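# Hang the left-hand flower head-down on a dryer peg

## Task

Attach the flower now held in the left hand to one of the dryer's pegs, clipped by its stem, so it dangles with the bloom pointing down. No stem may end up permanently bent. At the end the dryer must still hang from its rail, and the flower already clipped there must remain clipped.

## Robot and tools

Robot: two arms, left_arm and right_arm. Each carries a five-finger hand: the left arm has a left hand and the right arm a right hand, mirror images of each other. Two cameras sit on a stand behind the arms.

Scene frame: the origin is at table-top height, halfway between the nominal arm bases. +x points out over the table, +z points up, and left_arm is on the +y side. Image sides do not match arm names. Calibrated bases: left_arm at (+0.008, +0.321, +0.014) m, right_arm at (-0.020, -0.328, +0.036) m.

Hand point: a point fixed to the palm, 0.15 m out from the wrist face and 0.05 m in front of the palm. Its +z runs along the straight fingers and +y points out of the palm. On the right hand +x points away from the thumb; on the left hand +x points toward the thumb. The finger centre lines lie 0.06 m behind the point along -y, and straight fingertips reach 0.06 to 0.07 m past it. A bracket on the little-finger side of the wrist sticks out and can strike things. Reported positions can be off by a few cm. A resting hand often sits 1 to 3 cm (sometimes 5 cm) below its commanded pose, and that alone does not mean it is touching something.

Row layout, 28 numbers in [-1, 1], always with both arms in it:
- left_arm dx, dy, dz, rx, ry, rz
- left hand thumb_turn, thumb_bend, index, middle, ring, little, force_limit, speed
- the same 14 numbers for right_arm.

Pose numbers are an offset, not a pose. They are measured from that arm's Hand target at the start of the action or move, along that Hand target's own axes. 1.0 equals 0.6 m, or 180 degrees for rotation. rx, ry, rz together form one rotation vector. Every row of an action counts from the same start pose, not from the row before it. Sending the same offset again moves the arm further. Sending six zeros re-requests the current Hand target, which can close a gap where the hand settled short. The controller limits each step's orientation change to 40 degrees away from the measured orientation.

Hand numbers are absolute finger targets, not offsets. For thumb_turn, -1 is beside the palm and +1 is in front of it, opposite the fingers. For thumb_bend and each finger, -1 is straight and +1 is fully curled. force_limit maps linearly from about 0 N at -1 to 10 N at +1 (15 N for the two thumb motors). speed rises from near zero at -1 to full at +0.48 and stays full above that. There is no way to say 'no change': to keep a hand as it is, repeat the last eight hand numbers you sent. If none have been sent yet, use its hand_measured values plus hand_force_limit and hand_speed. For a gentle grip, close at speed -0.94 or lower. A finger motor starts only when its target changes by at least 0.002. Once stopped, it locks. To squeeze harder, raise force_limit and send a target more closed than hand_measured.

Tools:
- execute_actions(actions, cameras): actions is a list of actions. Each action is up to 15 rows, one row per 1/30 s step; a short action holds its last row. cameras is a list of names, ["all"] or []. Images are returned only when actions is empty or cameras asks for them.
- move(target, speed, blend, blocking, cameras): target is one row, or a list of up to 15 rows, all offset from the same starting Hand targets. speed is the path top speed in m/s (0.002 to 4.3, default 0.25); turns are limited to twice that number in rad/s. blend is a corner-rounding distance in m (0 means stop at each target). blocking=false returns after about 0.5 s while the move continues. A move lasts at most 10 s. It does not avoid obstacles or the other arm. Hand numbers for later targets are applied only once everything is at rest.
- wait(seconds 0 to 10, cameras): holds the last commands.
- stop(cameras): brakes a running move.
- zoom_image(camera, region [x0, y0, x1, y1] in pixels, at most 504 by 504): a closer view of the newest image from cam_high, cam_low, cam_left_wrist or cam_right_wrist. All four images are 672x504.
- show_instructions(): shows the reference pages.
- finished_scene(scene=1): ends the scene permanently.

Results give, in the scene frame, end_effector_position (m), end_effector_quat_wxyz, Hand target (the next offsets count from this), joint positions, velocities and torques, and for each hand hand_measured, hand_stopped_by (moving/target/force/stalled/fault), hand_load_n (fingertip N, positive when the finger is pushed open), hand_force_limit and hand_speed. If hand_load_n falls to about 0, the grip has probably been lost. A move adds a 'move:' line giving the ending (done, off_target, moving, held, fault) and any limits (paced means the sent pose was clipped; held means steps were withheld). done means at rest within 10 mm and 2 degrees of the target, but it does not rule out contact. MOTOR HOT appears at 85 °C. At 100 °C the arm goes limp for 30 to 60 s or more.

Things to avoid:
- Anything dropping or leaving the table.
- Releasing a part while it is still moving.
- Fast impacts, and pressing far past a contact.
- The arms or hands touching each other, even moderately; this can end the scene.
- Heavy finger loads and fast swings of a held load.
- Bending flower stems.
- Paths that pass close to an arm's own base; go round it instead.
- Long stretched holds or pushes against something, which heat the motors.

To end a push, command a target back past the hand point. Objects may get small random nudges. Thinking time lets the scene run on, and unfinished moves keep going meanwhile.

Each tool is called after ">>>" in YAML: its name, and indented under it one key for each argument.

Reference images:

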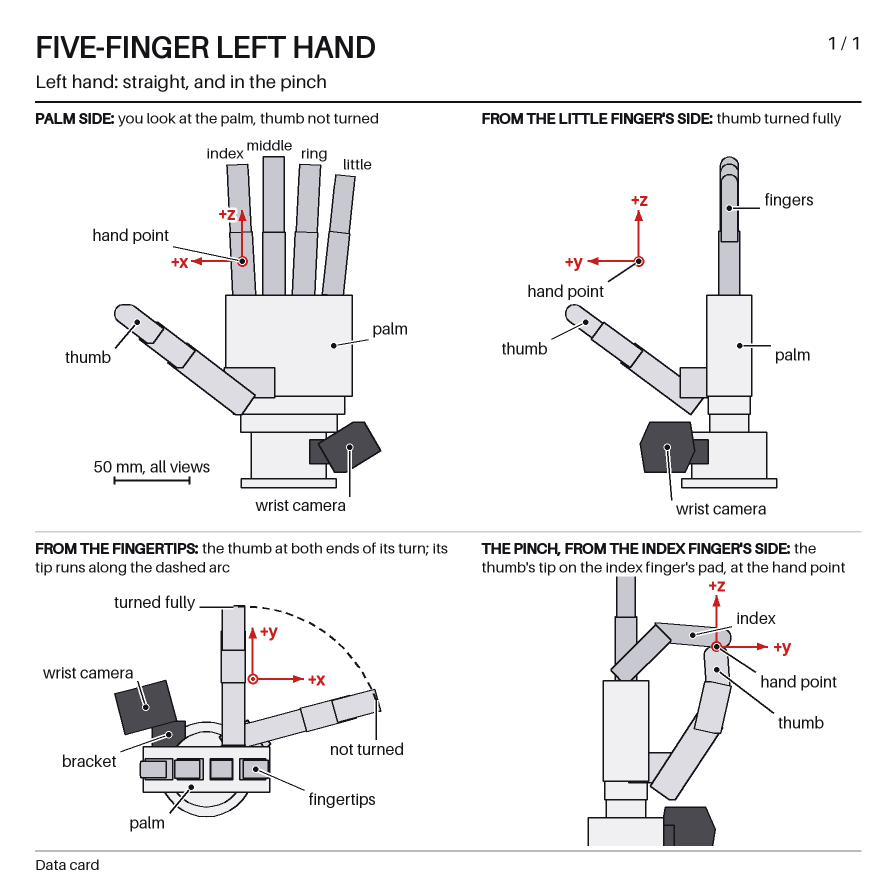

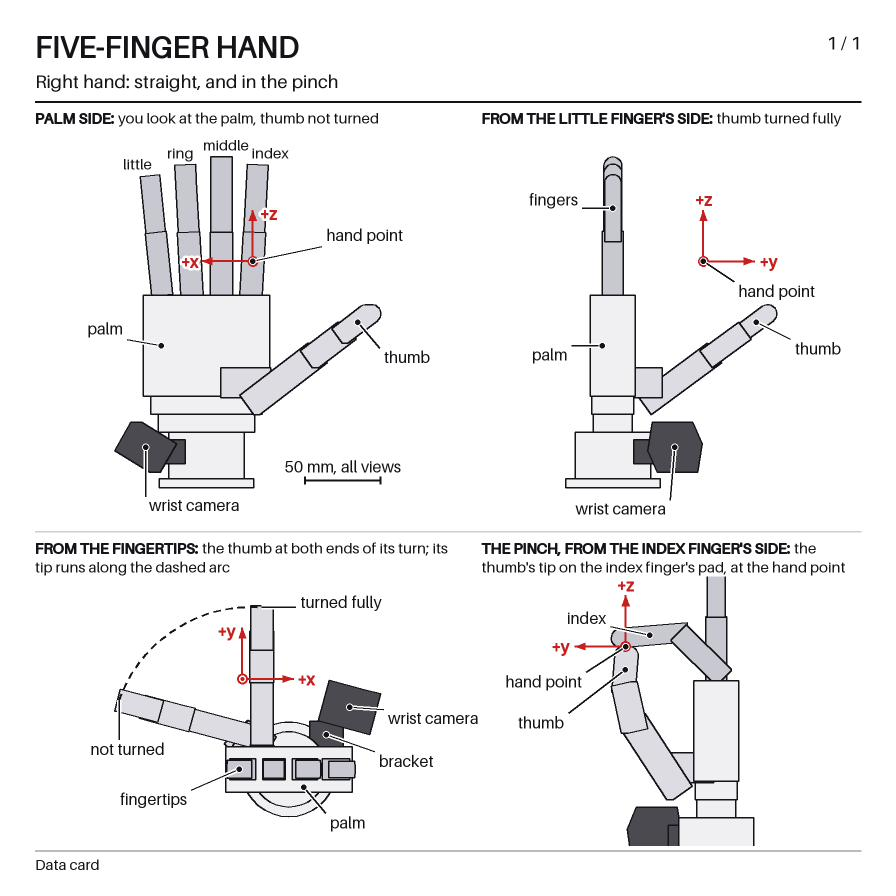

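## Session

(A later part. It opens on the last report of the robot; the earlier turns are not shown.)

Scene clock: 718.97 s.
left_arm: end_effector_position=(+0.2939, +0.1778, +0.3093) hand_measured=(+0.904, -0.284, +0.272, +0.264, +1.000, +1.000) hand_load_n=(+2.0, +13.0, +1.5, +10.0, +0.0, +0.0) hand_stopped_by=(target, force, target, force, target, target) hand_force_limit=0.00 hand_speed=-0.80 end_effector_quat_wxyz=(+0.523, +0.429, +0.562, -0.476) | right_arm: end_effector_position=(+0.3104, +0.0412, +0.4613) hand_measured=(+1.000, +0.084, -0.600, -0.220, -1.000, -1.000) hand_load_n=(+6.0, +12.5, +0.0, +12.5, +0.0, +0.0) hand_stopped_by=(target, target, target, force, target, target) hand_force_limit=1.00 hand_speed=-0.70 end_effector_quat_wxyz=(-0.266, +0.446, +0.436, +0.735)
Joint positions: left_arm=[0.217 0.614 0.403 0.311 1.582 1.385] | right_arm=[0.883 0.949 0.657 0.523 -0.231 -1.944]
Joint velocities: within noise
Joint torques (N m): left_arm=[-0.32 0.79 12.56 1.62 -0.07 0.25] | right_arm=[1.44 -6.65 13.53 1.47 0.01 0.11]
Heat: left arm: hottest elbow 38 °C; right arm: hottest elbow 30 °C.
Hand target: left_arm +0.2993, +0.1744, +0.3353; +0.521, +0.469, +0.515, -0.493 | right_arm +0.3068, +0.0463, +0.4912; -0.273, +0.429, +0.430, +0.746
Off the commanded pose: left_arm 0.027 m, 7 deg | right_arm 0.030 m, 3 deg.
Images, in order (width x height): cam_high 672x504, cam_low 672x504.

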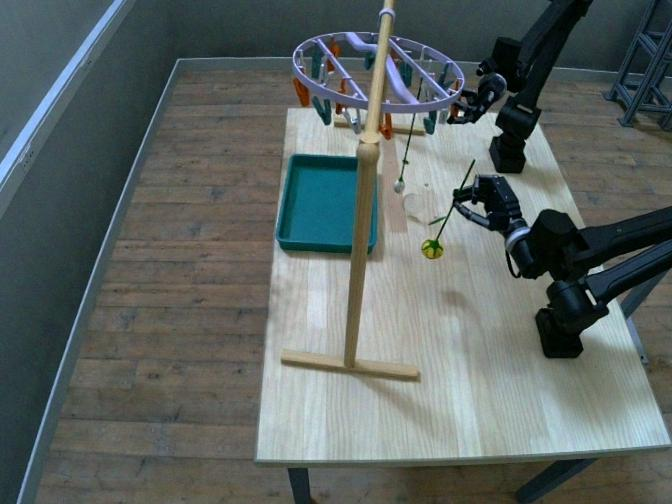

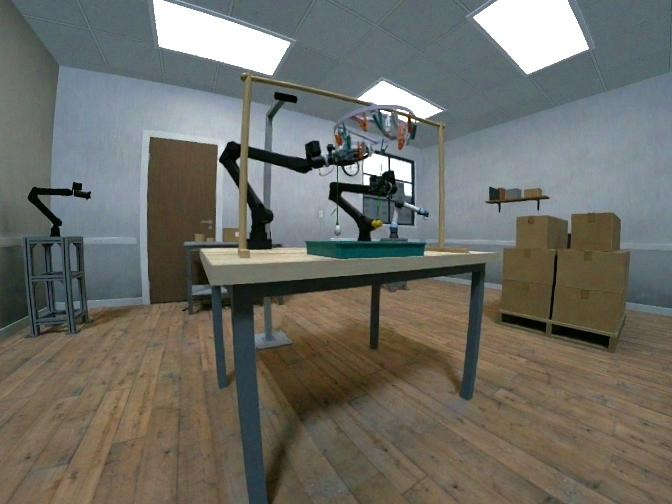

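>>> execute_actions:
  actions:
    - [[0,0,0,0,0,0,0.904,-0.284,0.272,0.264,1,1,0,-0.8,0,0,0,0,0,0,1,0.13,-0.6,-0.15,-1,-1,1,-0.7]]
  cameras: ["cam_right_wrist"]

>>> zoom_image:
  camera: "cam_right_wrist"
  region: [210, 120, 370, 290]

Scene clock: 724.93 s.
left_arm: end_effector_position=(+0.2939, +0.1778, +0.3093) hand_measured=(+0.904, -0.284, +0.272, +0.264, +1.000, +1.000) hand_load_n=(+2.0, +13.0, +1.5, +10.0, +0.0, +0.0) hand_stopped_by=(target, force, target, force, target, target) hand_force_limit=0.00 hand_speed=-0.80 end_effector_quat_wxyz=(+0.523, +0.429, +0.562, -0.476) | right_arm: end_effector_position=(+0.3105, +0.0412, +0.4618) hand_measured=(+1.000, +0.104, -0.600, -0.220, -1.000, -1.000) hand_load_n=(+7.0, +16.5, +0.0, +13.0, +0.0, +0.0) hand_stopped_by=(target, force, target, force, target, target) hand_force_limit=1.00 hand_speed=-0.70 end_effector_quat_wxyz=(-0.266, +0.446, +0.435, +0.735)
Joint positions: left_arm=[0.217 0.614 0.403 0.311 1.582 1.385] | right_arm=[0.883 0.949 0.658 0.523 -0.23 -1.944]
Joint torques (N m): left_arm=[-0.32 0.73 12.57 1.61 -0.07 0.26] | right_arm=[1.44 -6.42 13.35 1.48 0.01 0.12]
Heat: left arm: hottest elbow 38 °C; right arm: hottest elbow 30 °C.
Hand target: left_arm +0.2993, +0.1744, +0.3353; +0.521, +0.469, +0.515, -0.493 | right_arm +0.3069, +0.0462, +0.4911; -0.273, +0.429, +0.430, +0.746
Off the commanded pose: left_arm 0.027 m, 7 deg | right_arm 0.030 m, 2 deg.
joint sent to its limit (left arm) — joint 5 (wrist yaw), upper limit. The joint targets are off in orientation, not in position.
camera_calibration:
cam_right_wrist: T_world_to_cam=[[0.60881, -0.486228, 0.626844, -0.461993], [0.32733, -0.565798, -0.756788, 0.268052], [0.722638, 0.665924, -0.185307, -0.0542035], [0, 0, 0, 1]] pos_world=[0.232694, -0.0368751, 0.482412]
Images, in order (width x height): cam_right_wrist 672x504.

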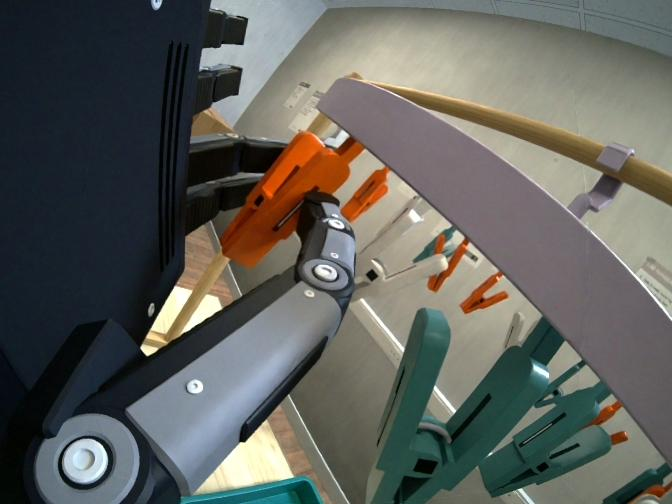

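Scaled by 2.965 from the camera's 672x504 image, which has a finer 960x720 frame.

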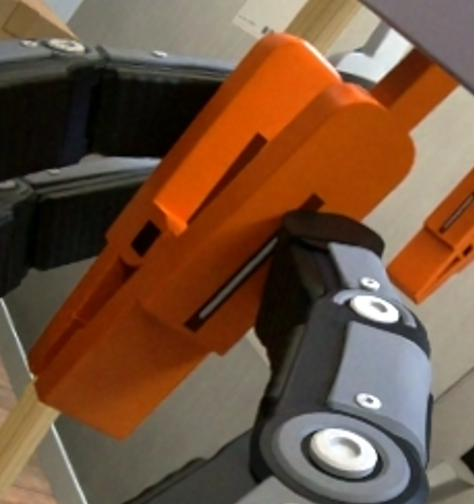

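>>> zoom_image:
  camera: "cam_right_wrist"
  region: [210, 180, 290, 280]

Scaled by 5.040 from the camera's 672x504 image, which has a finer 960x720 frame.

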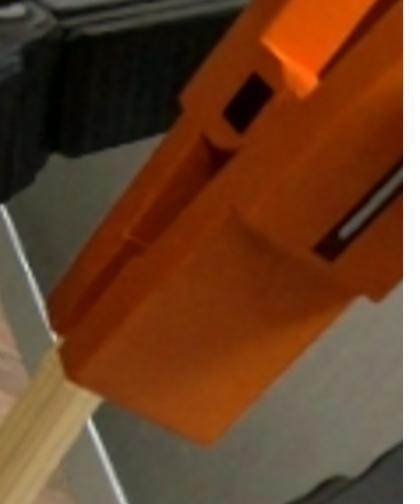

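>>> zoom_image:
  camera: "cam_right_wrist"
  region: [212, 215, 256, 270]

Scaled by 9.164 from the camera's 672x504 image, which has a finer 960x720 frame.

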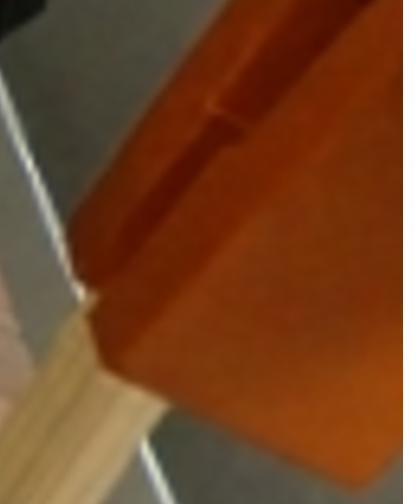

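>>> execute_actions:
  actions:
    - [[0,0,0,0,0,0,0.904,-0.284,0.272,0.264,1,1,0,-0.8,0,0,0,0,0,0,1,-0.05,-0.6,-0.35,-1,-1,1,-0.5]]
    - [[0,0,0,0,0,0,0.904,-0.284,0.272,0.264,1,1,0,-0.8,0,0,0,0,0,0,1,-0.05,-0.6,-0.35,-1,-1,1,-0.5]]
  cameras: ["cam_right_wrist"]

>>> zoom_image:
  camera: "cam_right_wrist"
  region: [220, 100, 420, 300]

Scene clock: 745.37 s.
left_arm: end_effector_position=(+0.2939, +0.1778, +0.3093) hand_measured=(+0.904, -0.284, +0.272, +0.264, +1.000, +1.000) hand_load_n=(+2.0, +13.0, +1.5, +10.0, +0.0, +0.0) hand_stopped_by=(target, force, target, force, target, target) hand_force_limit=0.00 hand_speed=-0.80 end_effector_quat_wxyz=(+0.523, +0.429, +0.562, -0.476) | right_arm: end_effector_position=(+0.3105, +0.0412, +0.4618) hand_measured=(+1.000, -0.050, -0.600, -0.350, -1.000, -1.000) hand_load_n=(+0.5, +0.0, +0.0, +0.0, +0.0, -0.5) hand_stopped_by=(target, target, target, target, target, target) hand_force_limit=1.00 hand_speed=-0.50 end_effector_quat_wxyz=(-0.266, +0.446, +0.436, +0.735)
Joint positions: left_arm=[0.217 0.614 0.403 0.311 1.582 1.385] | right_arm=[0.883 0.949 0.658 0.523 -0.231 -1.944]
Joint torques (N m): left_arm=[-0.32 0.79 12.57 1.63 -0.07 0.25] | right_arm=[1.32 -6.59 13.48 1.51 0 0.14]
Heat: left arm: hottest elbow 39 °C; right arm: hottest elbow 31 °C.
Hand target: left_arm +0.2993, +0.1744, +0.3353; +0.521, +0.469, +0.515, -0.493 | right_arm +0.3068, +0.0463, +0.4911; -0.273, +0.429, +0.430, +0.746
Off the commanded pose: left_arm 0.027 m, 7 deg | right_arm 0.030 m, 2 deg.
joint sent to its limit (left arm) — joint 5 (wrist yaw), upper limit. The joint targets are off in orientation, not in position.
camera_calibration:
cam_right_wrist: T_world_to_cam=[[0.608988, -0.486001, 0.626846, -0.462027], [0.327525, -0.565693, -0.756782, 0.268009], [0.7224, 0.666179, -0.185323, -0.0541312], [0, 0, 0, 1]] pos_world=[0.232694, -0.036874, 0.482412]
Images, in order (width x height): cam_right_wrist 672x504.

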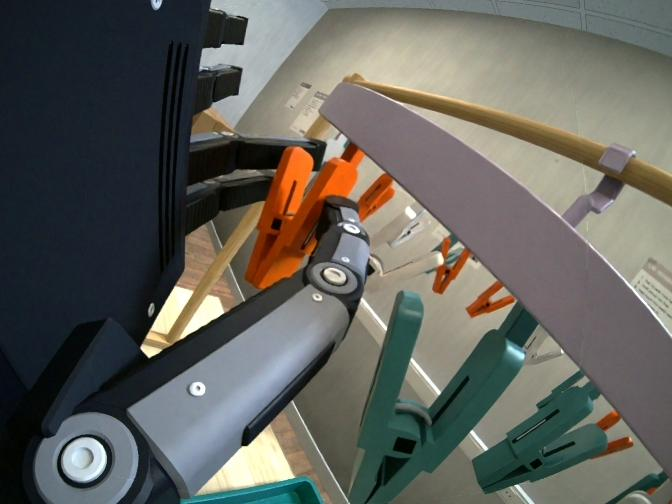

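Scaled by 2.520 from the camera's 672x504 image, which has a finer 960x720 frame.

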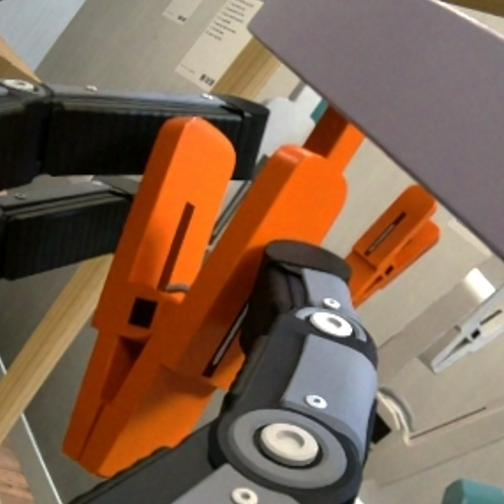

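>>> execute_actions:
  actions:
    - [[0,0,0,0,0,0,0.904,-0.284,0.272,0.264,1,1,0,-0.8,0,0,0,0,0,0,1,-0.05,-0.6,0.25,-1,-1,1,0.48]]
  cameras: ["cam_right_wrist"]

>>> zoom_image:
  camera: "cam_right_wrist"
  region: [220, 100, 420, 300]

>>> zoom_image:
  camera: "cam_right_wrist"
  region: [225, 220, 285, 300]

Scene clock: 747.07 s.
left_arm: end_effector_position=(+0.2939, +0.1778, +0.3093) hand_measured=(+0.904, -0.284, +0.272, +0.264, +1.000, +1.000) hand_load_n=(+2.0, +13.0, +1.5, +10.0, +0.0, +0.0) hand_stopped_by=(target, force, target, force, target, target) hand_force_limit=0.00 hand_speed=-0.80 end_effector_quat_wxyz=(+0.523, +0.429, +0.562, -0.476) | right_arm: end_effector_position=(+0.3103, +0.0415, +0.4617) hand_measured=(+1.000, -0.052, -0.600, -0.234, -1.000, -1.000) hand_load_n=(+2.5, +6.0, +0.0, +8.0, +0.0, +0.0) hand_stopped_by=(target, target, target, force, target, target) hand_force_limit=1.00 hand_speed=0.48 end_effector_quat_wxyz=(-0.266, +0.445, +0.436, +0.735)
Joint positions: left_arm=[0.217 0.614 0.403 0.311 1.582 1.385] | right_arm=[0.883 0.949 0.658 0.522 -0.232 -1.944]
Joint torques (N m): left_arm=[-0.32 0.79 12.56 1.62 -0.07 0.25] | right_arm=[1.32 -6.3 13.44 1.48 0.07 0.11]
Heat: left arm: hottest elbow 39 °C; right arm: hottest elbow 31 °C.
Hand target: left_arm +0.2993, +0.1744, +0.3353; +0.521, +0.469, +0.515, -0.493 | right_arm +0.3069, +0.0462, +0.4910; -0.273, +0.429, +0.430, +0.746
Off the commanded pose: left_arm 0.027 m, 7 deg | right_arm 0.030 m, 2 deg.
joint sent to its limit (left arm) — joint 5 (wrist yaw), upper limit. The joint targets are off in orientation, not in position.
camera_calibration:
cam_right_wrist: T_world_to_cam=[[0.609651, -0.484799, 0.627133, -0.462099], [0.328389, -0.565607, -0.756472, 0.267677], [0.721447, 0.667128, -0.18562, -0.0537461], [0, 0, 0, 1]] pos_world=[0.232592, -0.0367697, 0.482312]
Images, in order (width x height): cam_right_wrist 672x504.

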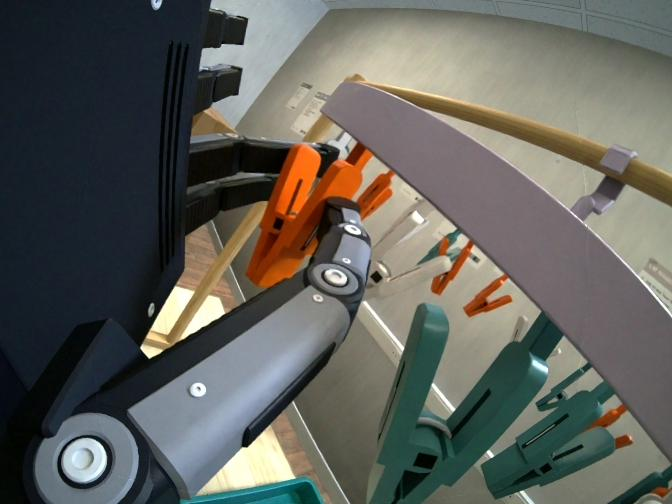

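Scaled by 2.520 from the camera's 672x504 image, which has a finer 960x720 frame.

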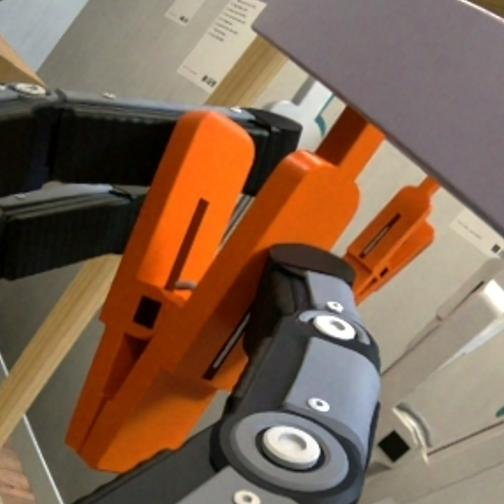

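Scaled by 6.300 from the camera's 672x504 image, which has a finer 960x720 frame.

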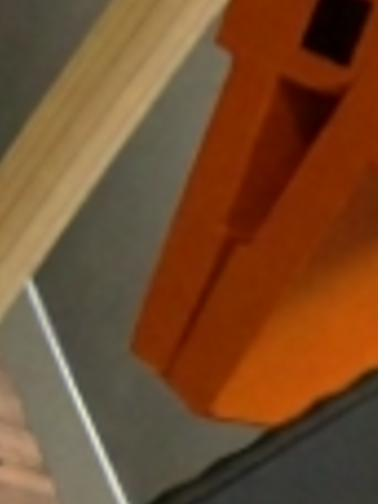

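>>> execute_actions:
  actions:
    - [[0,0,0,0,0,0,0.904,-0.284,0.272,0.264,1,1,0,-0.8,0,0,0,0,0,0,1,-0.05,-0.6,0.24,-1,-1,1,0.48]]
  cameras: []

>>> execute_actions:
  actions:
    - [[0,0,0,0,0,0,0.904,-0.284,0.272,0.264,1,1,0,-0.8,0,0,0,0,0,0,1,-0.05,-0.6,0.25,-1,-1,1,0.48]]
  cameras: ["cam_right_wrist"]

>>> zoom_image:
  camera: "cam_right_wrist"
  region: [220, 100, 420, 300]

>>> zoom_image:
  camera: "cam_right_wrist"
  region: [225, 210, 305, 300]

Scene clock: 748.77 s.
left_arm: end_effector_position=(+0.2939, +0.1778, +0.3093) hand_measured=(+0.904, -0.284, +0.272, +0.264, +1.000, +1.000) hand_load_n=(+2.0, +13.0, +1.5, +10.0, +0.0, +0.0) hand_stopped_by=(target, force, target, force, target, target) hand_force_limit=0.00 hand_speed=-0.80 end_effector_quat_wxyz=(+0.523, +0.429, +0.562, -0.476) | right_arm: end_effector_position=(+0.3102, +0.0415, +0.4617) hand_measured=(+1.000, -0.052, -0.600, -0.156, -1.000, -1.000) hand_load_n=(+6.0, +11.5, +0.0, +18.0, +0.0, +0.0) hand_stopped_by=(target, target, target, force, target, target) hand_force_limit=1.00 hand_speed=0.48 end_effector_quat_wxyz=(-0.267, +0.445, +0.436, +0.735)
Joint positions: left_arm=[0.217 0.614 0.403 0.311 1.582 1.385] | right_arm=[0.883 0.949 0.658 0.522 -0.233 -1.944]
Joint torques (N m): left_arm=[-0.26 0.73 12.57 1.62 -0.07 0.26] | right_arm=[1.26 -6.36 13.45 1.46 0.08 0.12]
Heat: left arm: hottest elbow 39 °C; right arm: hottest elbow 31 °C.
Hand target: left_arm +0.2993, +0.1744, +0.3353; +0.521, +0.469, +0.515, -0.493 | right_arm +0.3069, +0.0463, +0.4910; -0.273, +0.429, +0.430, +0.746
Off the commanded pose: left_arm 0.027 m, 7 deg | right_arm 0.030 m, 2 deg.
joint sent to its limit (left arm) — joint 5 (wrist yaw), upper limit. The joint targets are off in orientation, not in position.
No camera images: "cameras" was empty.

Scene clock: 749.47 s.
left_arm: end_effector_position=(+0.2939, +0.1778, +0.3093) hand_measured=(+0.904, -0.284, +0.272, +0.264, +1.000, +1.000) hand_load_n=(+2.0, +13.0, +1.5, +10.0, +0.0, +0.0) hand_stopped_by=(target, force, target, force, target, target) hand_force_limit=0.00 hand_speed=-0.80 end_effector_quat_wxyz=(+0.523, +0.429, +0.562, -0.476) | right_arm: end_effector_position=(+0.3102, +0.0415, +0.4617) hand_measured=(+1.000, -0.052, -0.600, -0.156, -1.000, -1.000) hand_load_n=(+6.0, +11.5, +0.0, +18.0, +0.0, +0.0) hand_stopped_by=(target, target, target, force, target, target) hand_force_limit=1.00 hand_speed=0.48 end_effector_quat_wxyz=(-0.267, +0.445, +0.436, +0.735)
Joint positions: left_arm=[0.217 0.614 0.403 0.311 1.582 1.385] | right_arm=[0.883 0.949 0.658 0.522 -0.233 -1.944]
Joint torques (N m): left_arm=[-0.32 0.73 12.57 1.62 -0.07 0.25] | right_arm=[1.55 -6.42 13.42 1.4 0.07 0.11]
Heat: left arm: hottest elbow 39 °C; right arm: hottest elbow 31 °C.
Hand target: left_arm +0.2993, +0.1744, +0.3353; +0.521, +0.469, +0.515, -0.493 | right_arm +0.3069, +0.0463, +0.4910; -0.273, +0.429, +0.430, +0.746
Off the commanded pose: left_arm 0.027 m, 7 deg | right_arm 0.030 m, 2 deg.
joint sent to its limit (left arm) — joint 5 (wrist yaw), upper limit. The joint targets are off in orientation, not in position.
camera_calibration:
cam_right_wrist: T_world_to_cam=[[0.609825, -0.484469, 0.627219, -0.462059], [0.328699, -0.565524, -0.756399, 0.267664], [0.721159, 0.667437, -0.185626, -0.0536601], [0, 0, 0, 1]] pos_world=[0.232491, -0.0366683, 0.482312]
Images, in order (width x height): cam_right_wrist 672x504.

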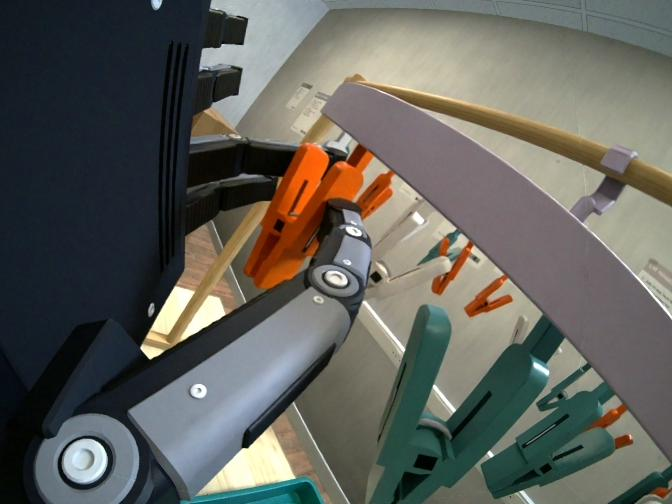

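Scaled by 2.520 from the camera's 672x504 image, which has a finer 960x720 frame.

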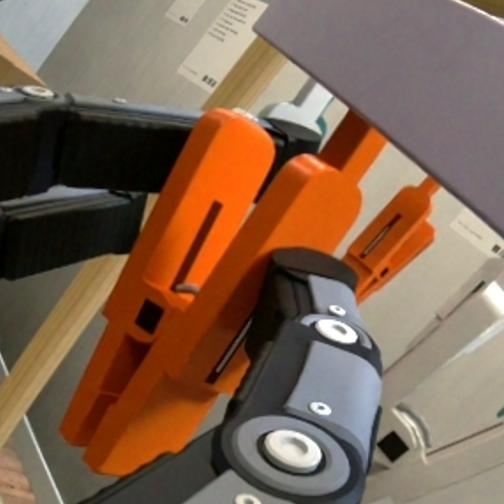

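Scaled by 5.600 from the camera's 672x504 image, which has a finer 960x720 frame.

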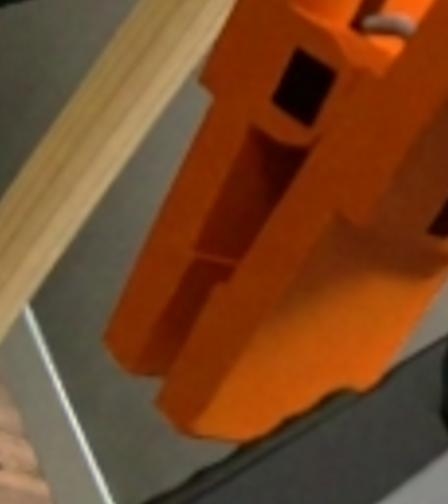

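>>> execute_actions:
  actions:
    - [[0,0,0,0,0,0,0.904,-0.284,0.272,0.264,1,1,0,-0.8,0,0,0,0,0,0,1,-0.1,-0.6,-0.4,-1,-1,1,-0.3]]
    - [[0,0,0,0,0,0,0.904,-0.284,0.272,0.264,1,1,0,-0.8,0,0,0,0,0,0,1,-0.1,-0.6,-0.4,-1,-1,1,-0.3]]
  cameras: []

>>> move:
  target: [0,0,0,0,0,0,0.904,-0.284,0.272,0.264,1,1,0,-0.8,0.01,0.005,0.0033,0,0,0,1,-0.1,-0.6,-0.4,-1,-1,1,-0.3]
  speed: 0.04
  cameras: ["cam_right_wrist"]

>>> zoom_image:
  camera: "cam_right_wrist"
  region: [220, 100, 420, 300]

Scene clock: 771.40 s.
left_arm: end_effector_position=(+0.2939, +0.1778, +0.3093) hand_measured=(+0.904, -0.284, +0.272, +0.264, +1.000, +1.000) hand_load_n=(+2.0, +13.0, +1.5, +10.0, +0.0, +0.0) hand_stopped_by=(target, force, target, force, target, target) hand_force_limit=0.00 hand_speed=-0.80 end_effector_quat_wxyz=(+0.523, +0.429, +0.562, -0.476) | right_arm: end_effector_position=(+0.3102, +0.0415, +0.4616) hand_measured=(+1.000, -0.100, -0.600, -0.400, -1.000, -1.000) hand_load_n=(+0.0, +0.0, +0.5, +0.0, +0.0, +0.0) hand_stopped_by=(target, target, target, target, target, target) hand_force_limit=1.00 hand_speed=-0.30 end_effector_quat_wxyz=(-0.267, +0.445, +0.436, +0.735)
Joint positions: left_arm=[0.217 0.614 0.403 0.311 1.582 1.385] | right_arm=[0.883 0.949 0.658 0.522 -0.233 -1.944]
Joint torques (N m): left_arm=[-0.32 0.79 12.56 1.61 -0.07 0.26] | right_arm=[1.49 -6.24 13.46 1.47 0.08 0.09]
Heat: left arm: hottest elbow 40 °C; right arm: hottest elbow 32 °C.
Hand target: left_arm +0.2993, +0.1744, +0.3353; +0.521, +0.469, +0.515, -0.493 | right_arm +0.3069, +0.0462, +0.4910; -0.273, +0.429, +0.430, +0.746
Off the commanded pose: left_arm 0.027 m, 7 deg | right_arm 0.030 m, 2 deg.
joint sent to its limit (left arm) — joint 5 (wrist yaw), upper limit. The joint targets are off in orientation, not in position.
No camera images: "cameras" was empty.

Scene clock: 772.27 s.
left_arm: end_effector_position=(+0.2939, +0.1778, +0.3093) hand_measured=(+0.904, -0.284, +0.272, +0.264, +1.000, +1.000) hand_load_n=(+2.0, +13.0, +1.5, +10.0, +0.0, +0.0) hand_stopped_by=(target, force, target, force, target, target) hand_force_limit=0.00 hand_speed=-0.80 end_effector_quat_wxyz=(+0.523, +0.429, +0.562, -0.476) | right_arm: end_effector_position=(+0.3106, +0.0420, +0.4652) hand_measured=(+1.000, -0.100, -0.600, -0.400, -1.000, -1.000) hand_load_n=(+0.0, +0.0, +0.0, +0.0, +0.0, +0.0) hand_stopped_by=(target, target, target, target, target, target) hand_force_limit=1.00 hand_speed=-0.30 end_effector_quat_wxyz=(-0.266, +0.447, +0.437, +0.734)
Joint positions: left_arm=[0.217 0.614 0.403 0.311 1.582 1.385] | right_arm=[0.883 0.946 0.669 0.503 -0.233 -1.944]
Joint torques (N m): left_arm=[-0.32 0.79 12.57 1.62 -0.07 0.26] | right_arm=[1.32 -6.53 13.89 1.28 0.09 0.13]
Heat: left arm: hottest elbow 40 °C; right arm: hottest elbow 32 °C.
Hand target: left_arm +0.2993, +0.1744, +0.3353; +0.521, +0.469, +0.515, -0.493 | right_arm +0.3071, +0.0463, +0.4981; -0.273, +0.429, +0.430, +0.746
Off the commanded pose: left_arm 0.027 m, 7 deg | right_arm 0.033 m, 3 deg.
joint sent to its limit (left arm) — joint 5 (wrist yaw), upper limit. The joint targets are off in orientation, not in position.
move: off_target (left_arm, right_arm)
camera_calibration:
cam_right_wrist: T_world_to_cam=[[0.61164, -0.482289, 0.627131, -0.464923], [0.326519, -0.568144, -0.755379, 0.270715], [0.720612, 0.666791, -0.190023, -0.051371], [0, 0, 0, 1]] pos_world=[0.232991, -0.0361689, 0.486299]
Images, in order (width x height): cam_right_wrist 672x504.

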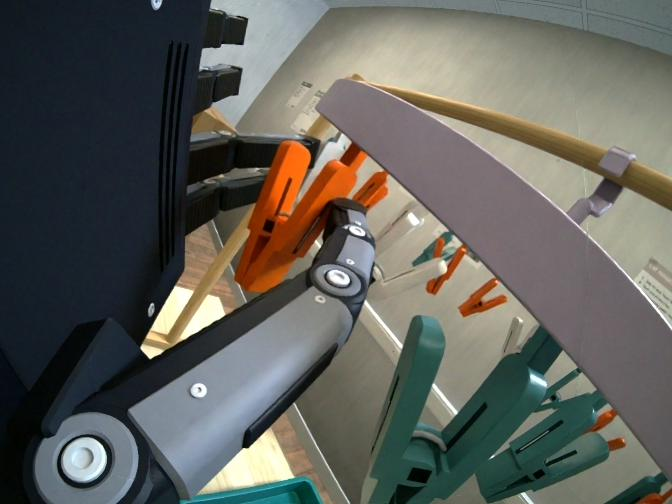

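Scaled by 2.520 from the camera's 672x504 image, which has a finer 960x720 frame.

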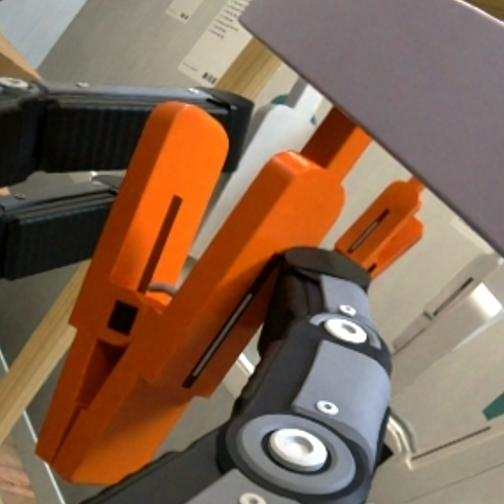

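>>> execute_actions:
  actions:
    - [[0,0,0,0,0,0,0.904,-0.284,0.272,0.264,1,1,0,-0.8,0,0,0,0,0,0,1,-0.05,-0.6,-0.3,-1,-1,1,-0.3]]
    - [[0,0,0,0,0,0,0.904,-0.284,0.272,0.264,1,1,0,-0.8,0,0,0,0,0,0,1,-0.05,-0.6,0.25,-1,-1,1,0.48]]
  cameras: ["cam_right_wrist"]

>>> zoom_image:
  camera: "cam_right_wrist"
  region: [220, 100, 420, 300]

Scene clock: 774.27 s.
left_arm: end_effector_position=(+0.2939, +0.1778, +0.3093) hand_measured=(+0.904, -0.284, +0.272, +0.264, +1.000, +1.000) hand_load_n=(+2.0, +13.0, +1.5, +10.0, +0.0, +0.0) hand_stopped_by=(target, force, target, force, target, target) hand_force_limit=0.00 hand_speed=-0.80 end_effector_quat_wxyz=(+0.523, +0.429, +0.562, -0.476) | right_arm: end_effector_position=(+0.3105, +0.0422, +0.4648) hand_measured=(+1.000, -0.050, -0.600, +0.246, -1.000, -1.000) hand_load_n=(+0.0, +1.5, +0.0, +13.5, +0.0, +0.0) hand_stopped_by=(target, target, target, force, target, target) hand_force_limit=1.00 hand_speed=0.48 end_effector_quat_wxyz=(-0.267, +0.447, +0.438, +0.733)
Joint positions: left_arm=[0.217 0.614 0.403 0.311 1.582 1.385] | right_arm=[0.883 0.946 0.669 0.502 -0.233 -1.944]
Joint torques (N m): left_arm=[-0.32 0.79 12.57 1.62 -0.07 0.26] | right_arm=[1.03 -6.48 13.79 1.37 0.09 0.12]
Heat: left arm: hottest elbow 40 °C; right arm: hottest elbow 32 °C.
Hand target: left_arm +0.2993, +0.1744, +0.3353; +0.521, +0.469, +0.515, -0.493 | right_arm +0.3072, +0.0463, +0.4980; -0.273, +0.429, +0.430, +0.746
Off the commanded pose: left_arm 0.027 m, 7 deg | right_arm 0.034 m, 3 deg.
joint sent to its limit (left arm) — joint 5 (wrist yaw), upper limit. The joint targets are off in orientation, not in position.
camera_calibration:
cam_right_wrist: T_world_to_cam=[[0.612568, -0.480991, 0.627223, -0.464911], [0.326294, -0.568881, -0.754921, 0.270479], [0.719925, 0.6671, -0.191534, -0.0506382], [0, 0, 0, 1]] pos_world=[0.23299, -0.0359668, 0.486094]
Images, in order (width x height): cam_right_wrist 672x504.

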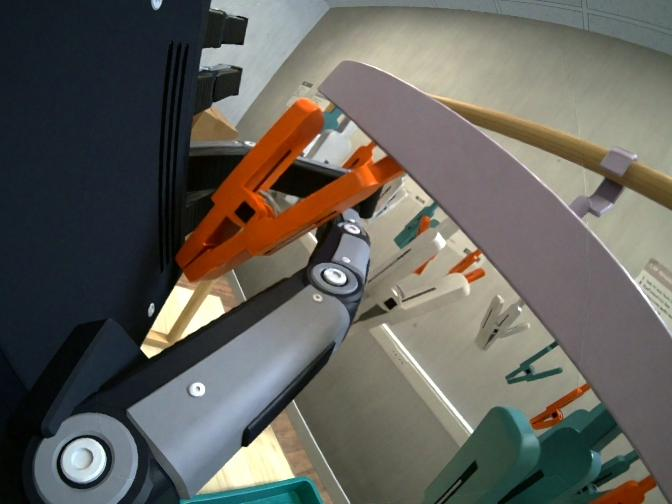

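Scaled by 2.520 from the camera's 672x504 image, which has a finer 960x720 frame.

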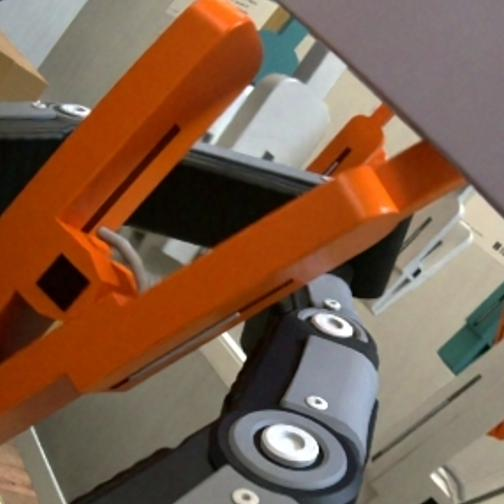

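>>> execute_actions:
  actions:
    - [[0,0,0,0,0,0,0.904,-0.284,0.272,0.264,1,1,0,-0.8,0,0,0,0,0,0,1,-0.3,-0.6,-0.5,-1,-1,1,-0.3]]
    - [[0,0,0,0,0,0,0.904,-0.284,0.272,0.264,1,1,0,-0.8,0,0,0,0,0,0,1,-0.4,-0.7,-0.7,-1,-1,1,-0.3]]
    - [[0,0,0,0,0,0,0.904,-0.284,0.272,0.264,1,1,0,-0.8,0,0,0,0,0,0,1,-0.4,-0.7,-0.7,-1,-1,1,-0.3]]
  cameras: ["cam_right_wrist","cam_high"]

>>> zoom_image:
  camera: "cam_right_wrist"
  region: [150, 100, 400, 350]

Scene clock: 776.83 s.
left_arm: end_effector_position=(+0.2939, +0.1778, +0.3093) hand_measured=(+0.904, -0.284, +0.272, +0.264, +1.000, +1.000) hand_load_n=(+2.0, +13.0, +1.5, +10.0, +0.0, +0.0) hand_stopped_by=(target, force, target, force, target, target) hand_force_limit=0.00 hand_speed=-0.80 end_effector_quat_wxyz=(+0.523, +0.429, +0.562, -0.476) | right_arm: end_effector_position=(+0.3104, +0.0421, +0.4650) hand_measured=(+1.000, -0.400, -0.700, -0.700, -1.000, -1.000) hand_load_n=(+0.0, +0.0, +0.0, +0.0, +0.0, +0.0) hand_stopped_by=(target, target, target, target, target, target) hand_force_limit=1.00 hand_speed=-0.30 end_effector_quat_wxyz=(-0.267, +0.447, +0.437, +0.733)
Joint positions: left_arm=[0.217 0.614 0.403 0.311 1.582 1.385] | right_arm=[0.883 0.946 0.669 0.502 -0.233 -1.944]
Joint torques (N m): left_arm=[-0.32 0.79 12.57 1.62 -0.07 0.26] | right_arm=[1.14 -6.71 13.75 1.39 0.08 0.11]
Heat: left arm: hottest elbow 40 °C; right arm: hottest elbow 32 °C.
Hand target: left_arm +0.2993, +0.1744, +0.3353; +0.521, +0.469, +0.515, -0.493 | right_arm +0.3071, +0.0463, +0.4981; -0.273, +0.429, +0.430, +0.746
Off the commanded pose: left_arm 0.027 m, 7 deg | right_arm 0.033 m, 3 deg.
joint sent to its limit (left arm) — joint 5 (wrist yaw), upper limit. The joint targets are off in orientation, not in position.
camera_calibration:
cam_right_wrist: T_world_to_cam=[[0.612321, -0.481464, 0.627101, -0.464862], [0.326136, -0.568733, -0.755101, 0.270659], [0.720207, 0.666885, -0.191225, -0.0507033], [0, 0, 0, 1]] pos_world=[0.23289, -0.036068, 0.486195]
Images, in order (width x height): cam_high 672x504, cam_right_wrist 672x504.

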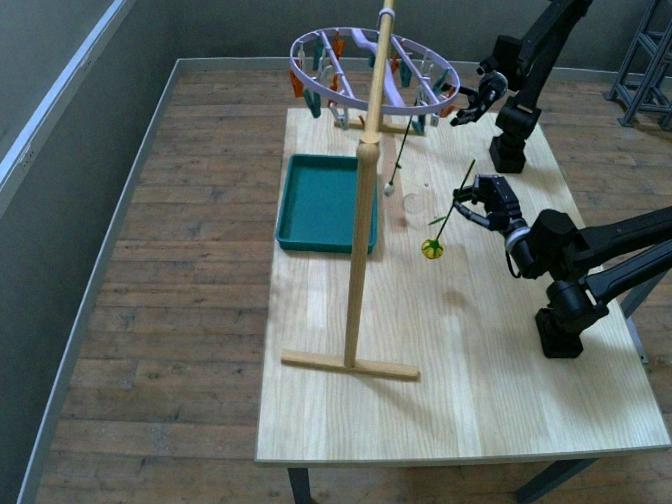

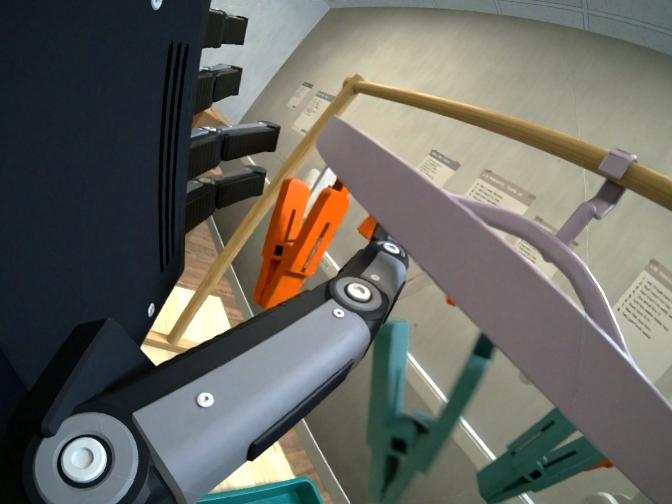

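Scaled by 2.016 from the camera's 672x504 image, which has a finer 960x720 frame.

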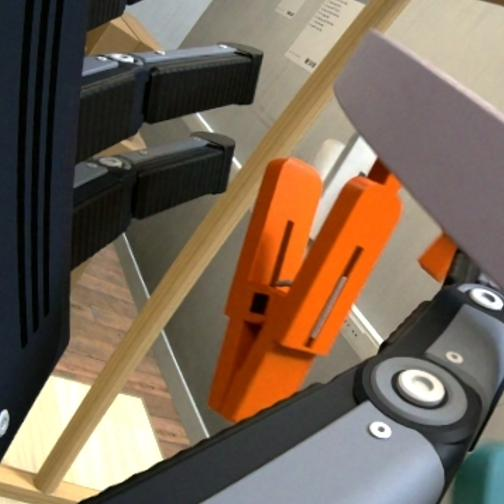

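>>> wait:
  seconds: 2
  cameras: ["cam_right_wrist"]

>>> zoom_image:
  camera: "cam_right_wrist"
  region: [150, 100, 400, 350]

Scene clock: 779.27 s.
left_arm: end_effector_position=(+0.2939, +0.1778, +0.3093) hand_measured=(+0.904, -0.284, +0.272, +0.264, +1.000, +1.000) hand_load_n=(+2.0, +13.0, +1.5, +10.0, +0.0, +0.0) hand_stopped_by=(target, force, target, force, target, target) hand_force_limit=0.00 hand_speed=-0.80 end_effector_quat_wxyz=(+0.523, +0.429, +0.562, -0.476) | right_arm: end_effector_position=(+0.3104, +0.0421, +0.4650) hand_measured=(+1.000, -0.400, -0.700, -0.700, -1.000, -1.000) hand_load_n=(+0.5, -0.5, +0.0, +0.0, +0.0, +0.0) hand_stopped_by=(target, target, target, target, target, target) hand_force_limit=1.00 hand_speed=-0.30 end_effector_quat_wxyz=(-0.267, +0.447, +0.437, +0.733)
Joint positions: left_arm=[0.217 0.614 0.403 0.311 1.582 1.385] | right_arm=[0.883 0.946 0.669 0.502 -0.233 -1.944]
Joint torques (N m): left_arm=[-0.32 0.79 12.57 1.62 -0.07 0.25] | right_arm=[1.08 -6.71 13.82 1.5 0.07 0.1]
Heat: left arm: hottest elbow 40 °C; right arm: hottest elbow 32 °C.
Hand target: left_arm +0.2993, +0.1744, +0.3353; +0.521, +0.469, +0.515, -0.493 | right_arm +0.3071, +0.0463, +0.4981; -0.273, +0.429, +0.430, +0.746
Off the commanded pose: left_arm 0.027 m, 7 deg | right_arm 0.033 m, 3 deg.
wait: 2.00 s; at rest from the start
camera_calibration:
cam_right_wrist: T_world_to_cam=[[0.612321, -0.481464, 0.627101, -0.464862], [0.326136, -0.568733, -0.755101, 0.270659], [0.720207, 0.666885, -0.191225, -0.0507033], [0, 0, 0, 1]] pos_world=[0.23289, -0.036068, 0.486195]
Images, in order (width x height): cam_right_wrist 672x504.

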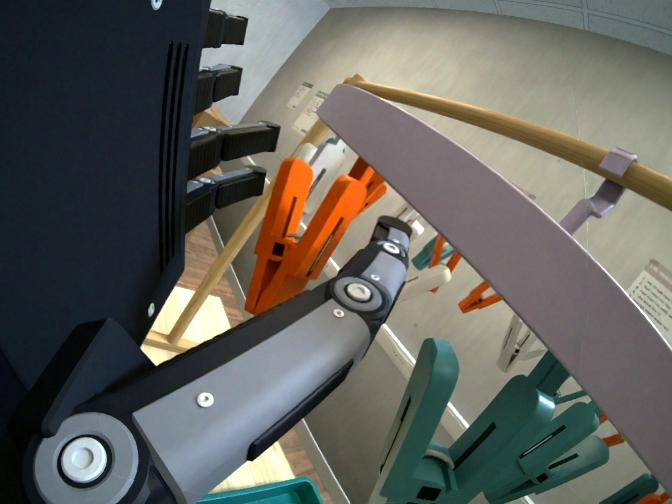

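Scaled by 2.016 from the camera's 672x504 image, which has a finer 960x720 frame.

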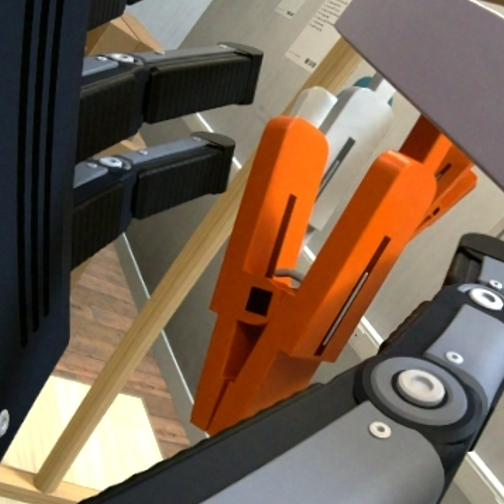

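>>> execute_actions:
  actions:
    - [[0,0,0,0,0,0,0.904,-0.284,0.272,0.264,1,1,0,-0.8,0,0,0,0,0,0,1,-0.15,-0.7,-0.5,-1,-1,1,-0.6]]
    - [[0,0,0,0,0,0,0.904,-0.284,0.272,0.264,1,1,0,-0.8,0,0,0,0,0,0,1,-0.05,-0.7,-0.35,-1,-1,1,-0.6]]
  cameras: ["cam_right_wrist"]

>>> zoom_image:
  camera: "cam_right_wrist"
  region: [220, 100, 420, 300]

Scene clock: 782.10 s.
left_arm: end_effector_position=(+0.2939, +0.1778, +0.3093) hand_measured=(+0.904, -0.284, +0.272, +0.264, +1.000, +1.000) hand_load_n=(+2.0, +13.0, +1.5, +10.0, +0.0, +0.0) hand_stopped_by=(target, force, target, force, target, target) hand_force_limit=0.00 hand_speed=-0.80 end_effector_quat_wxyz=(+0.523, +0.429, +0.562, -0.476) | right_arm: end_effector_position=(+0.3104, +0.0421, +0.4650) hand_measured=(+1.000, -0.050, -0.700, -0.350, -1.000, -1.000) hand_load_n=(+0.0, +0.0, +0.0, +0.0, +0.0, +0.0) hand_stopped_by=(target, target, target, target, target, target) hand_force_limit=1.00 hand_speed=-0.60 end_effector_quat_wxyz=(-0.267, +0.447, +0.437, +0.733)
Joint positions: left_arm=[0.217 0.614 0.403 0.311 1.582 1.385] | right_arm=[0.883 0.946 0.669 0.502 -0.233 -1.944]
Joint torques (N m): left_arm=[-0.32 0.73 12.57 1.62 -0.07 0.26] | right_arm=[1.38 -6.42 13.74 1.43 0.07 0.11]
Heat: left arm: hottest elbow 41 °C; right arm: hottest elbow 32 °C.
Hand target: left_arm +0.2993, +0.1744, +0.3353; +0.521, +0.469, +0.515, -0.493 | right_arm +0.3071, +0.0463, +0.4981; -0.273, +0.429, +0.430, +0.746
Off the commanded pose: left_arm 0.027 m, 7 deg | right_arm 0.033 m, 3 deg.
joint sent to its limit (left arm) — joint 5 (wrist yaw), upper limit. The joint targets are off in orientation, not in position.
camera_calibration:
cam_right_wrist: T_world_to_cam=[[0.612321, -0.481464, 0.627101, -0.464862], [0.326136, -0.568733, -0.755101, 0.270659], [0.720207, 0.666885, -0.191225, -0.0507033], [0, 0, 0, 1]] pos_world=[0.23289, -0.036068, 0.486195]
Images, in order (width x height): cam_right_wrist 672x504.

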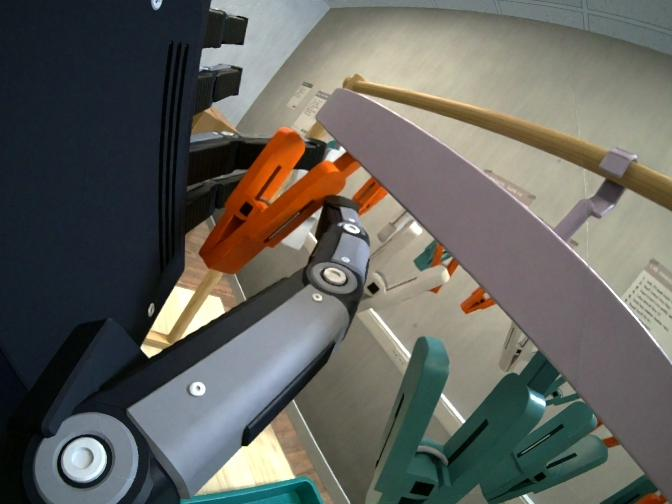

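Scaled by 2.520 from the camera's 672x504 image, which has a finer 960x720 frame.

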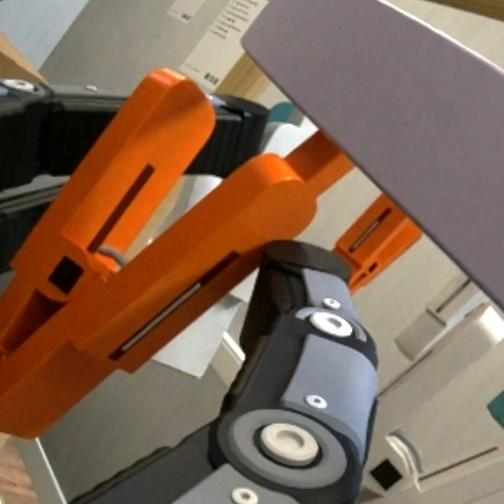

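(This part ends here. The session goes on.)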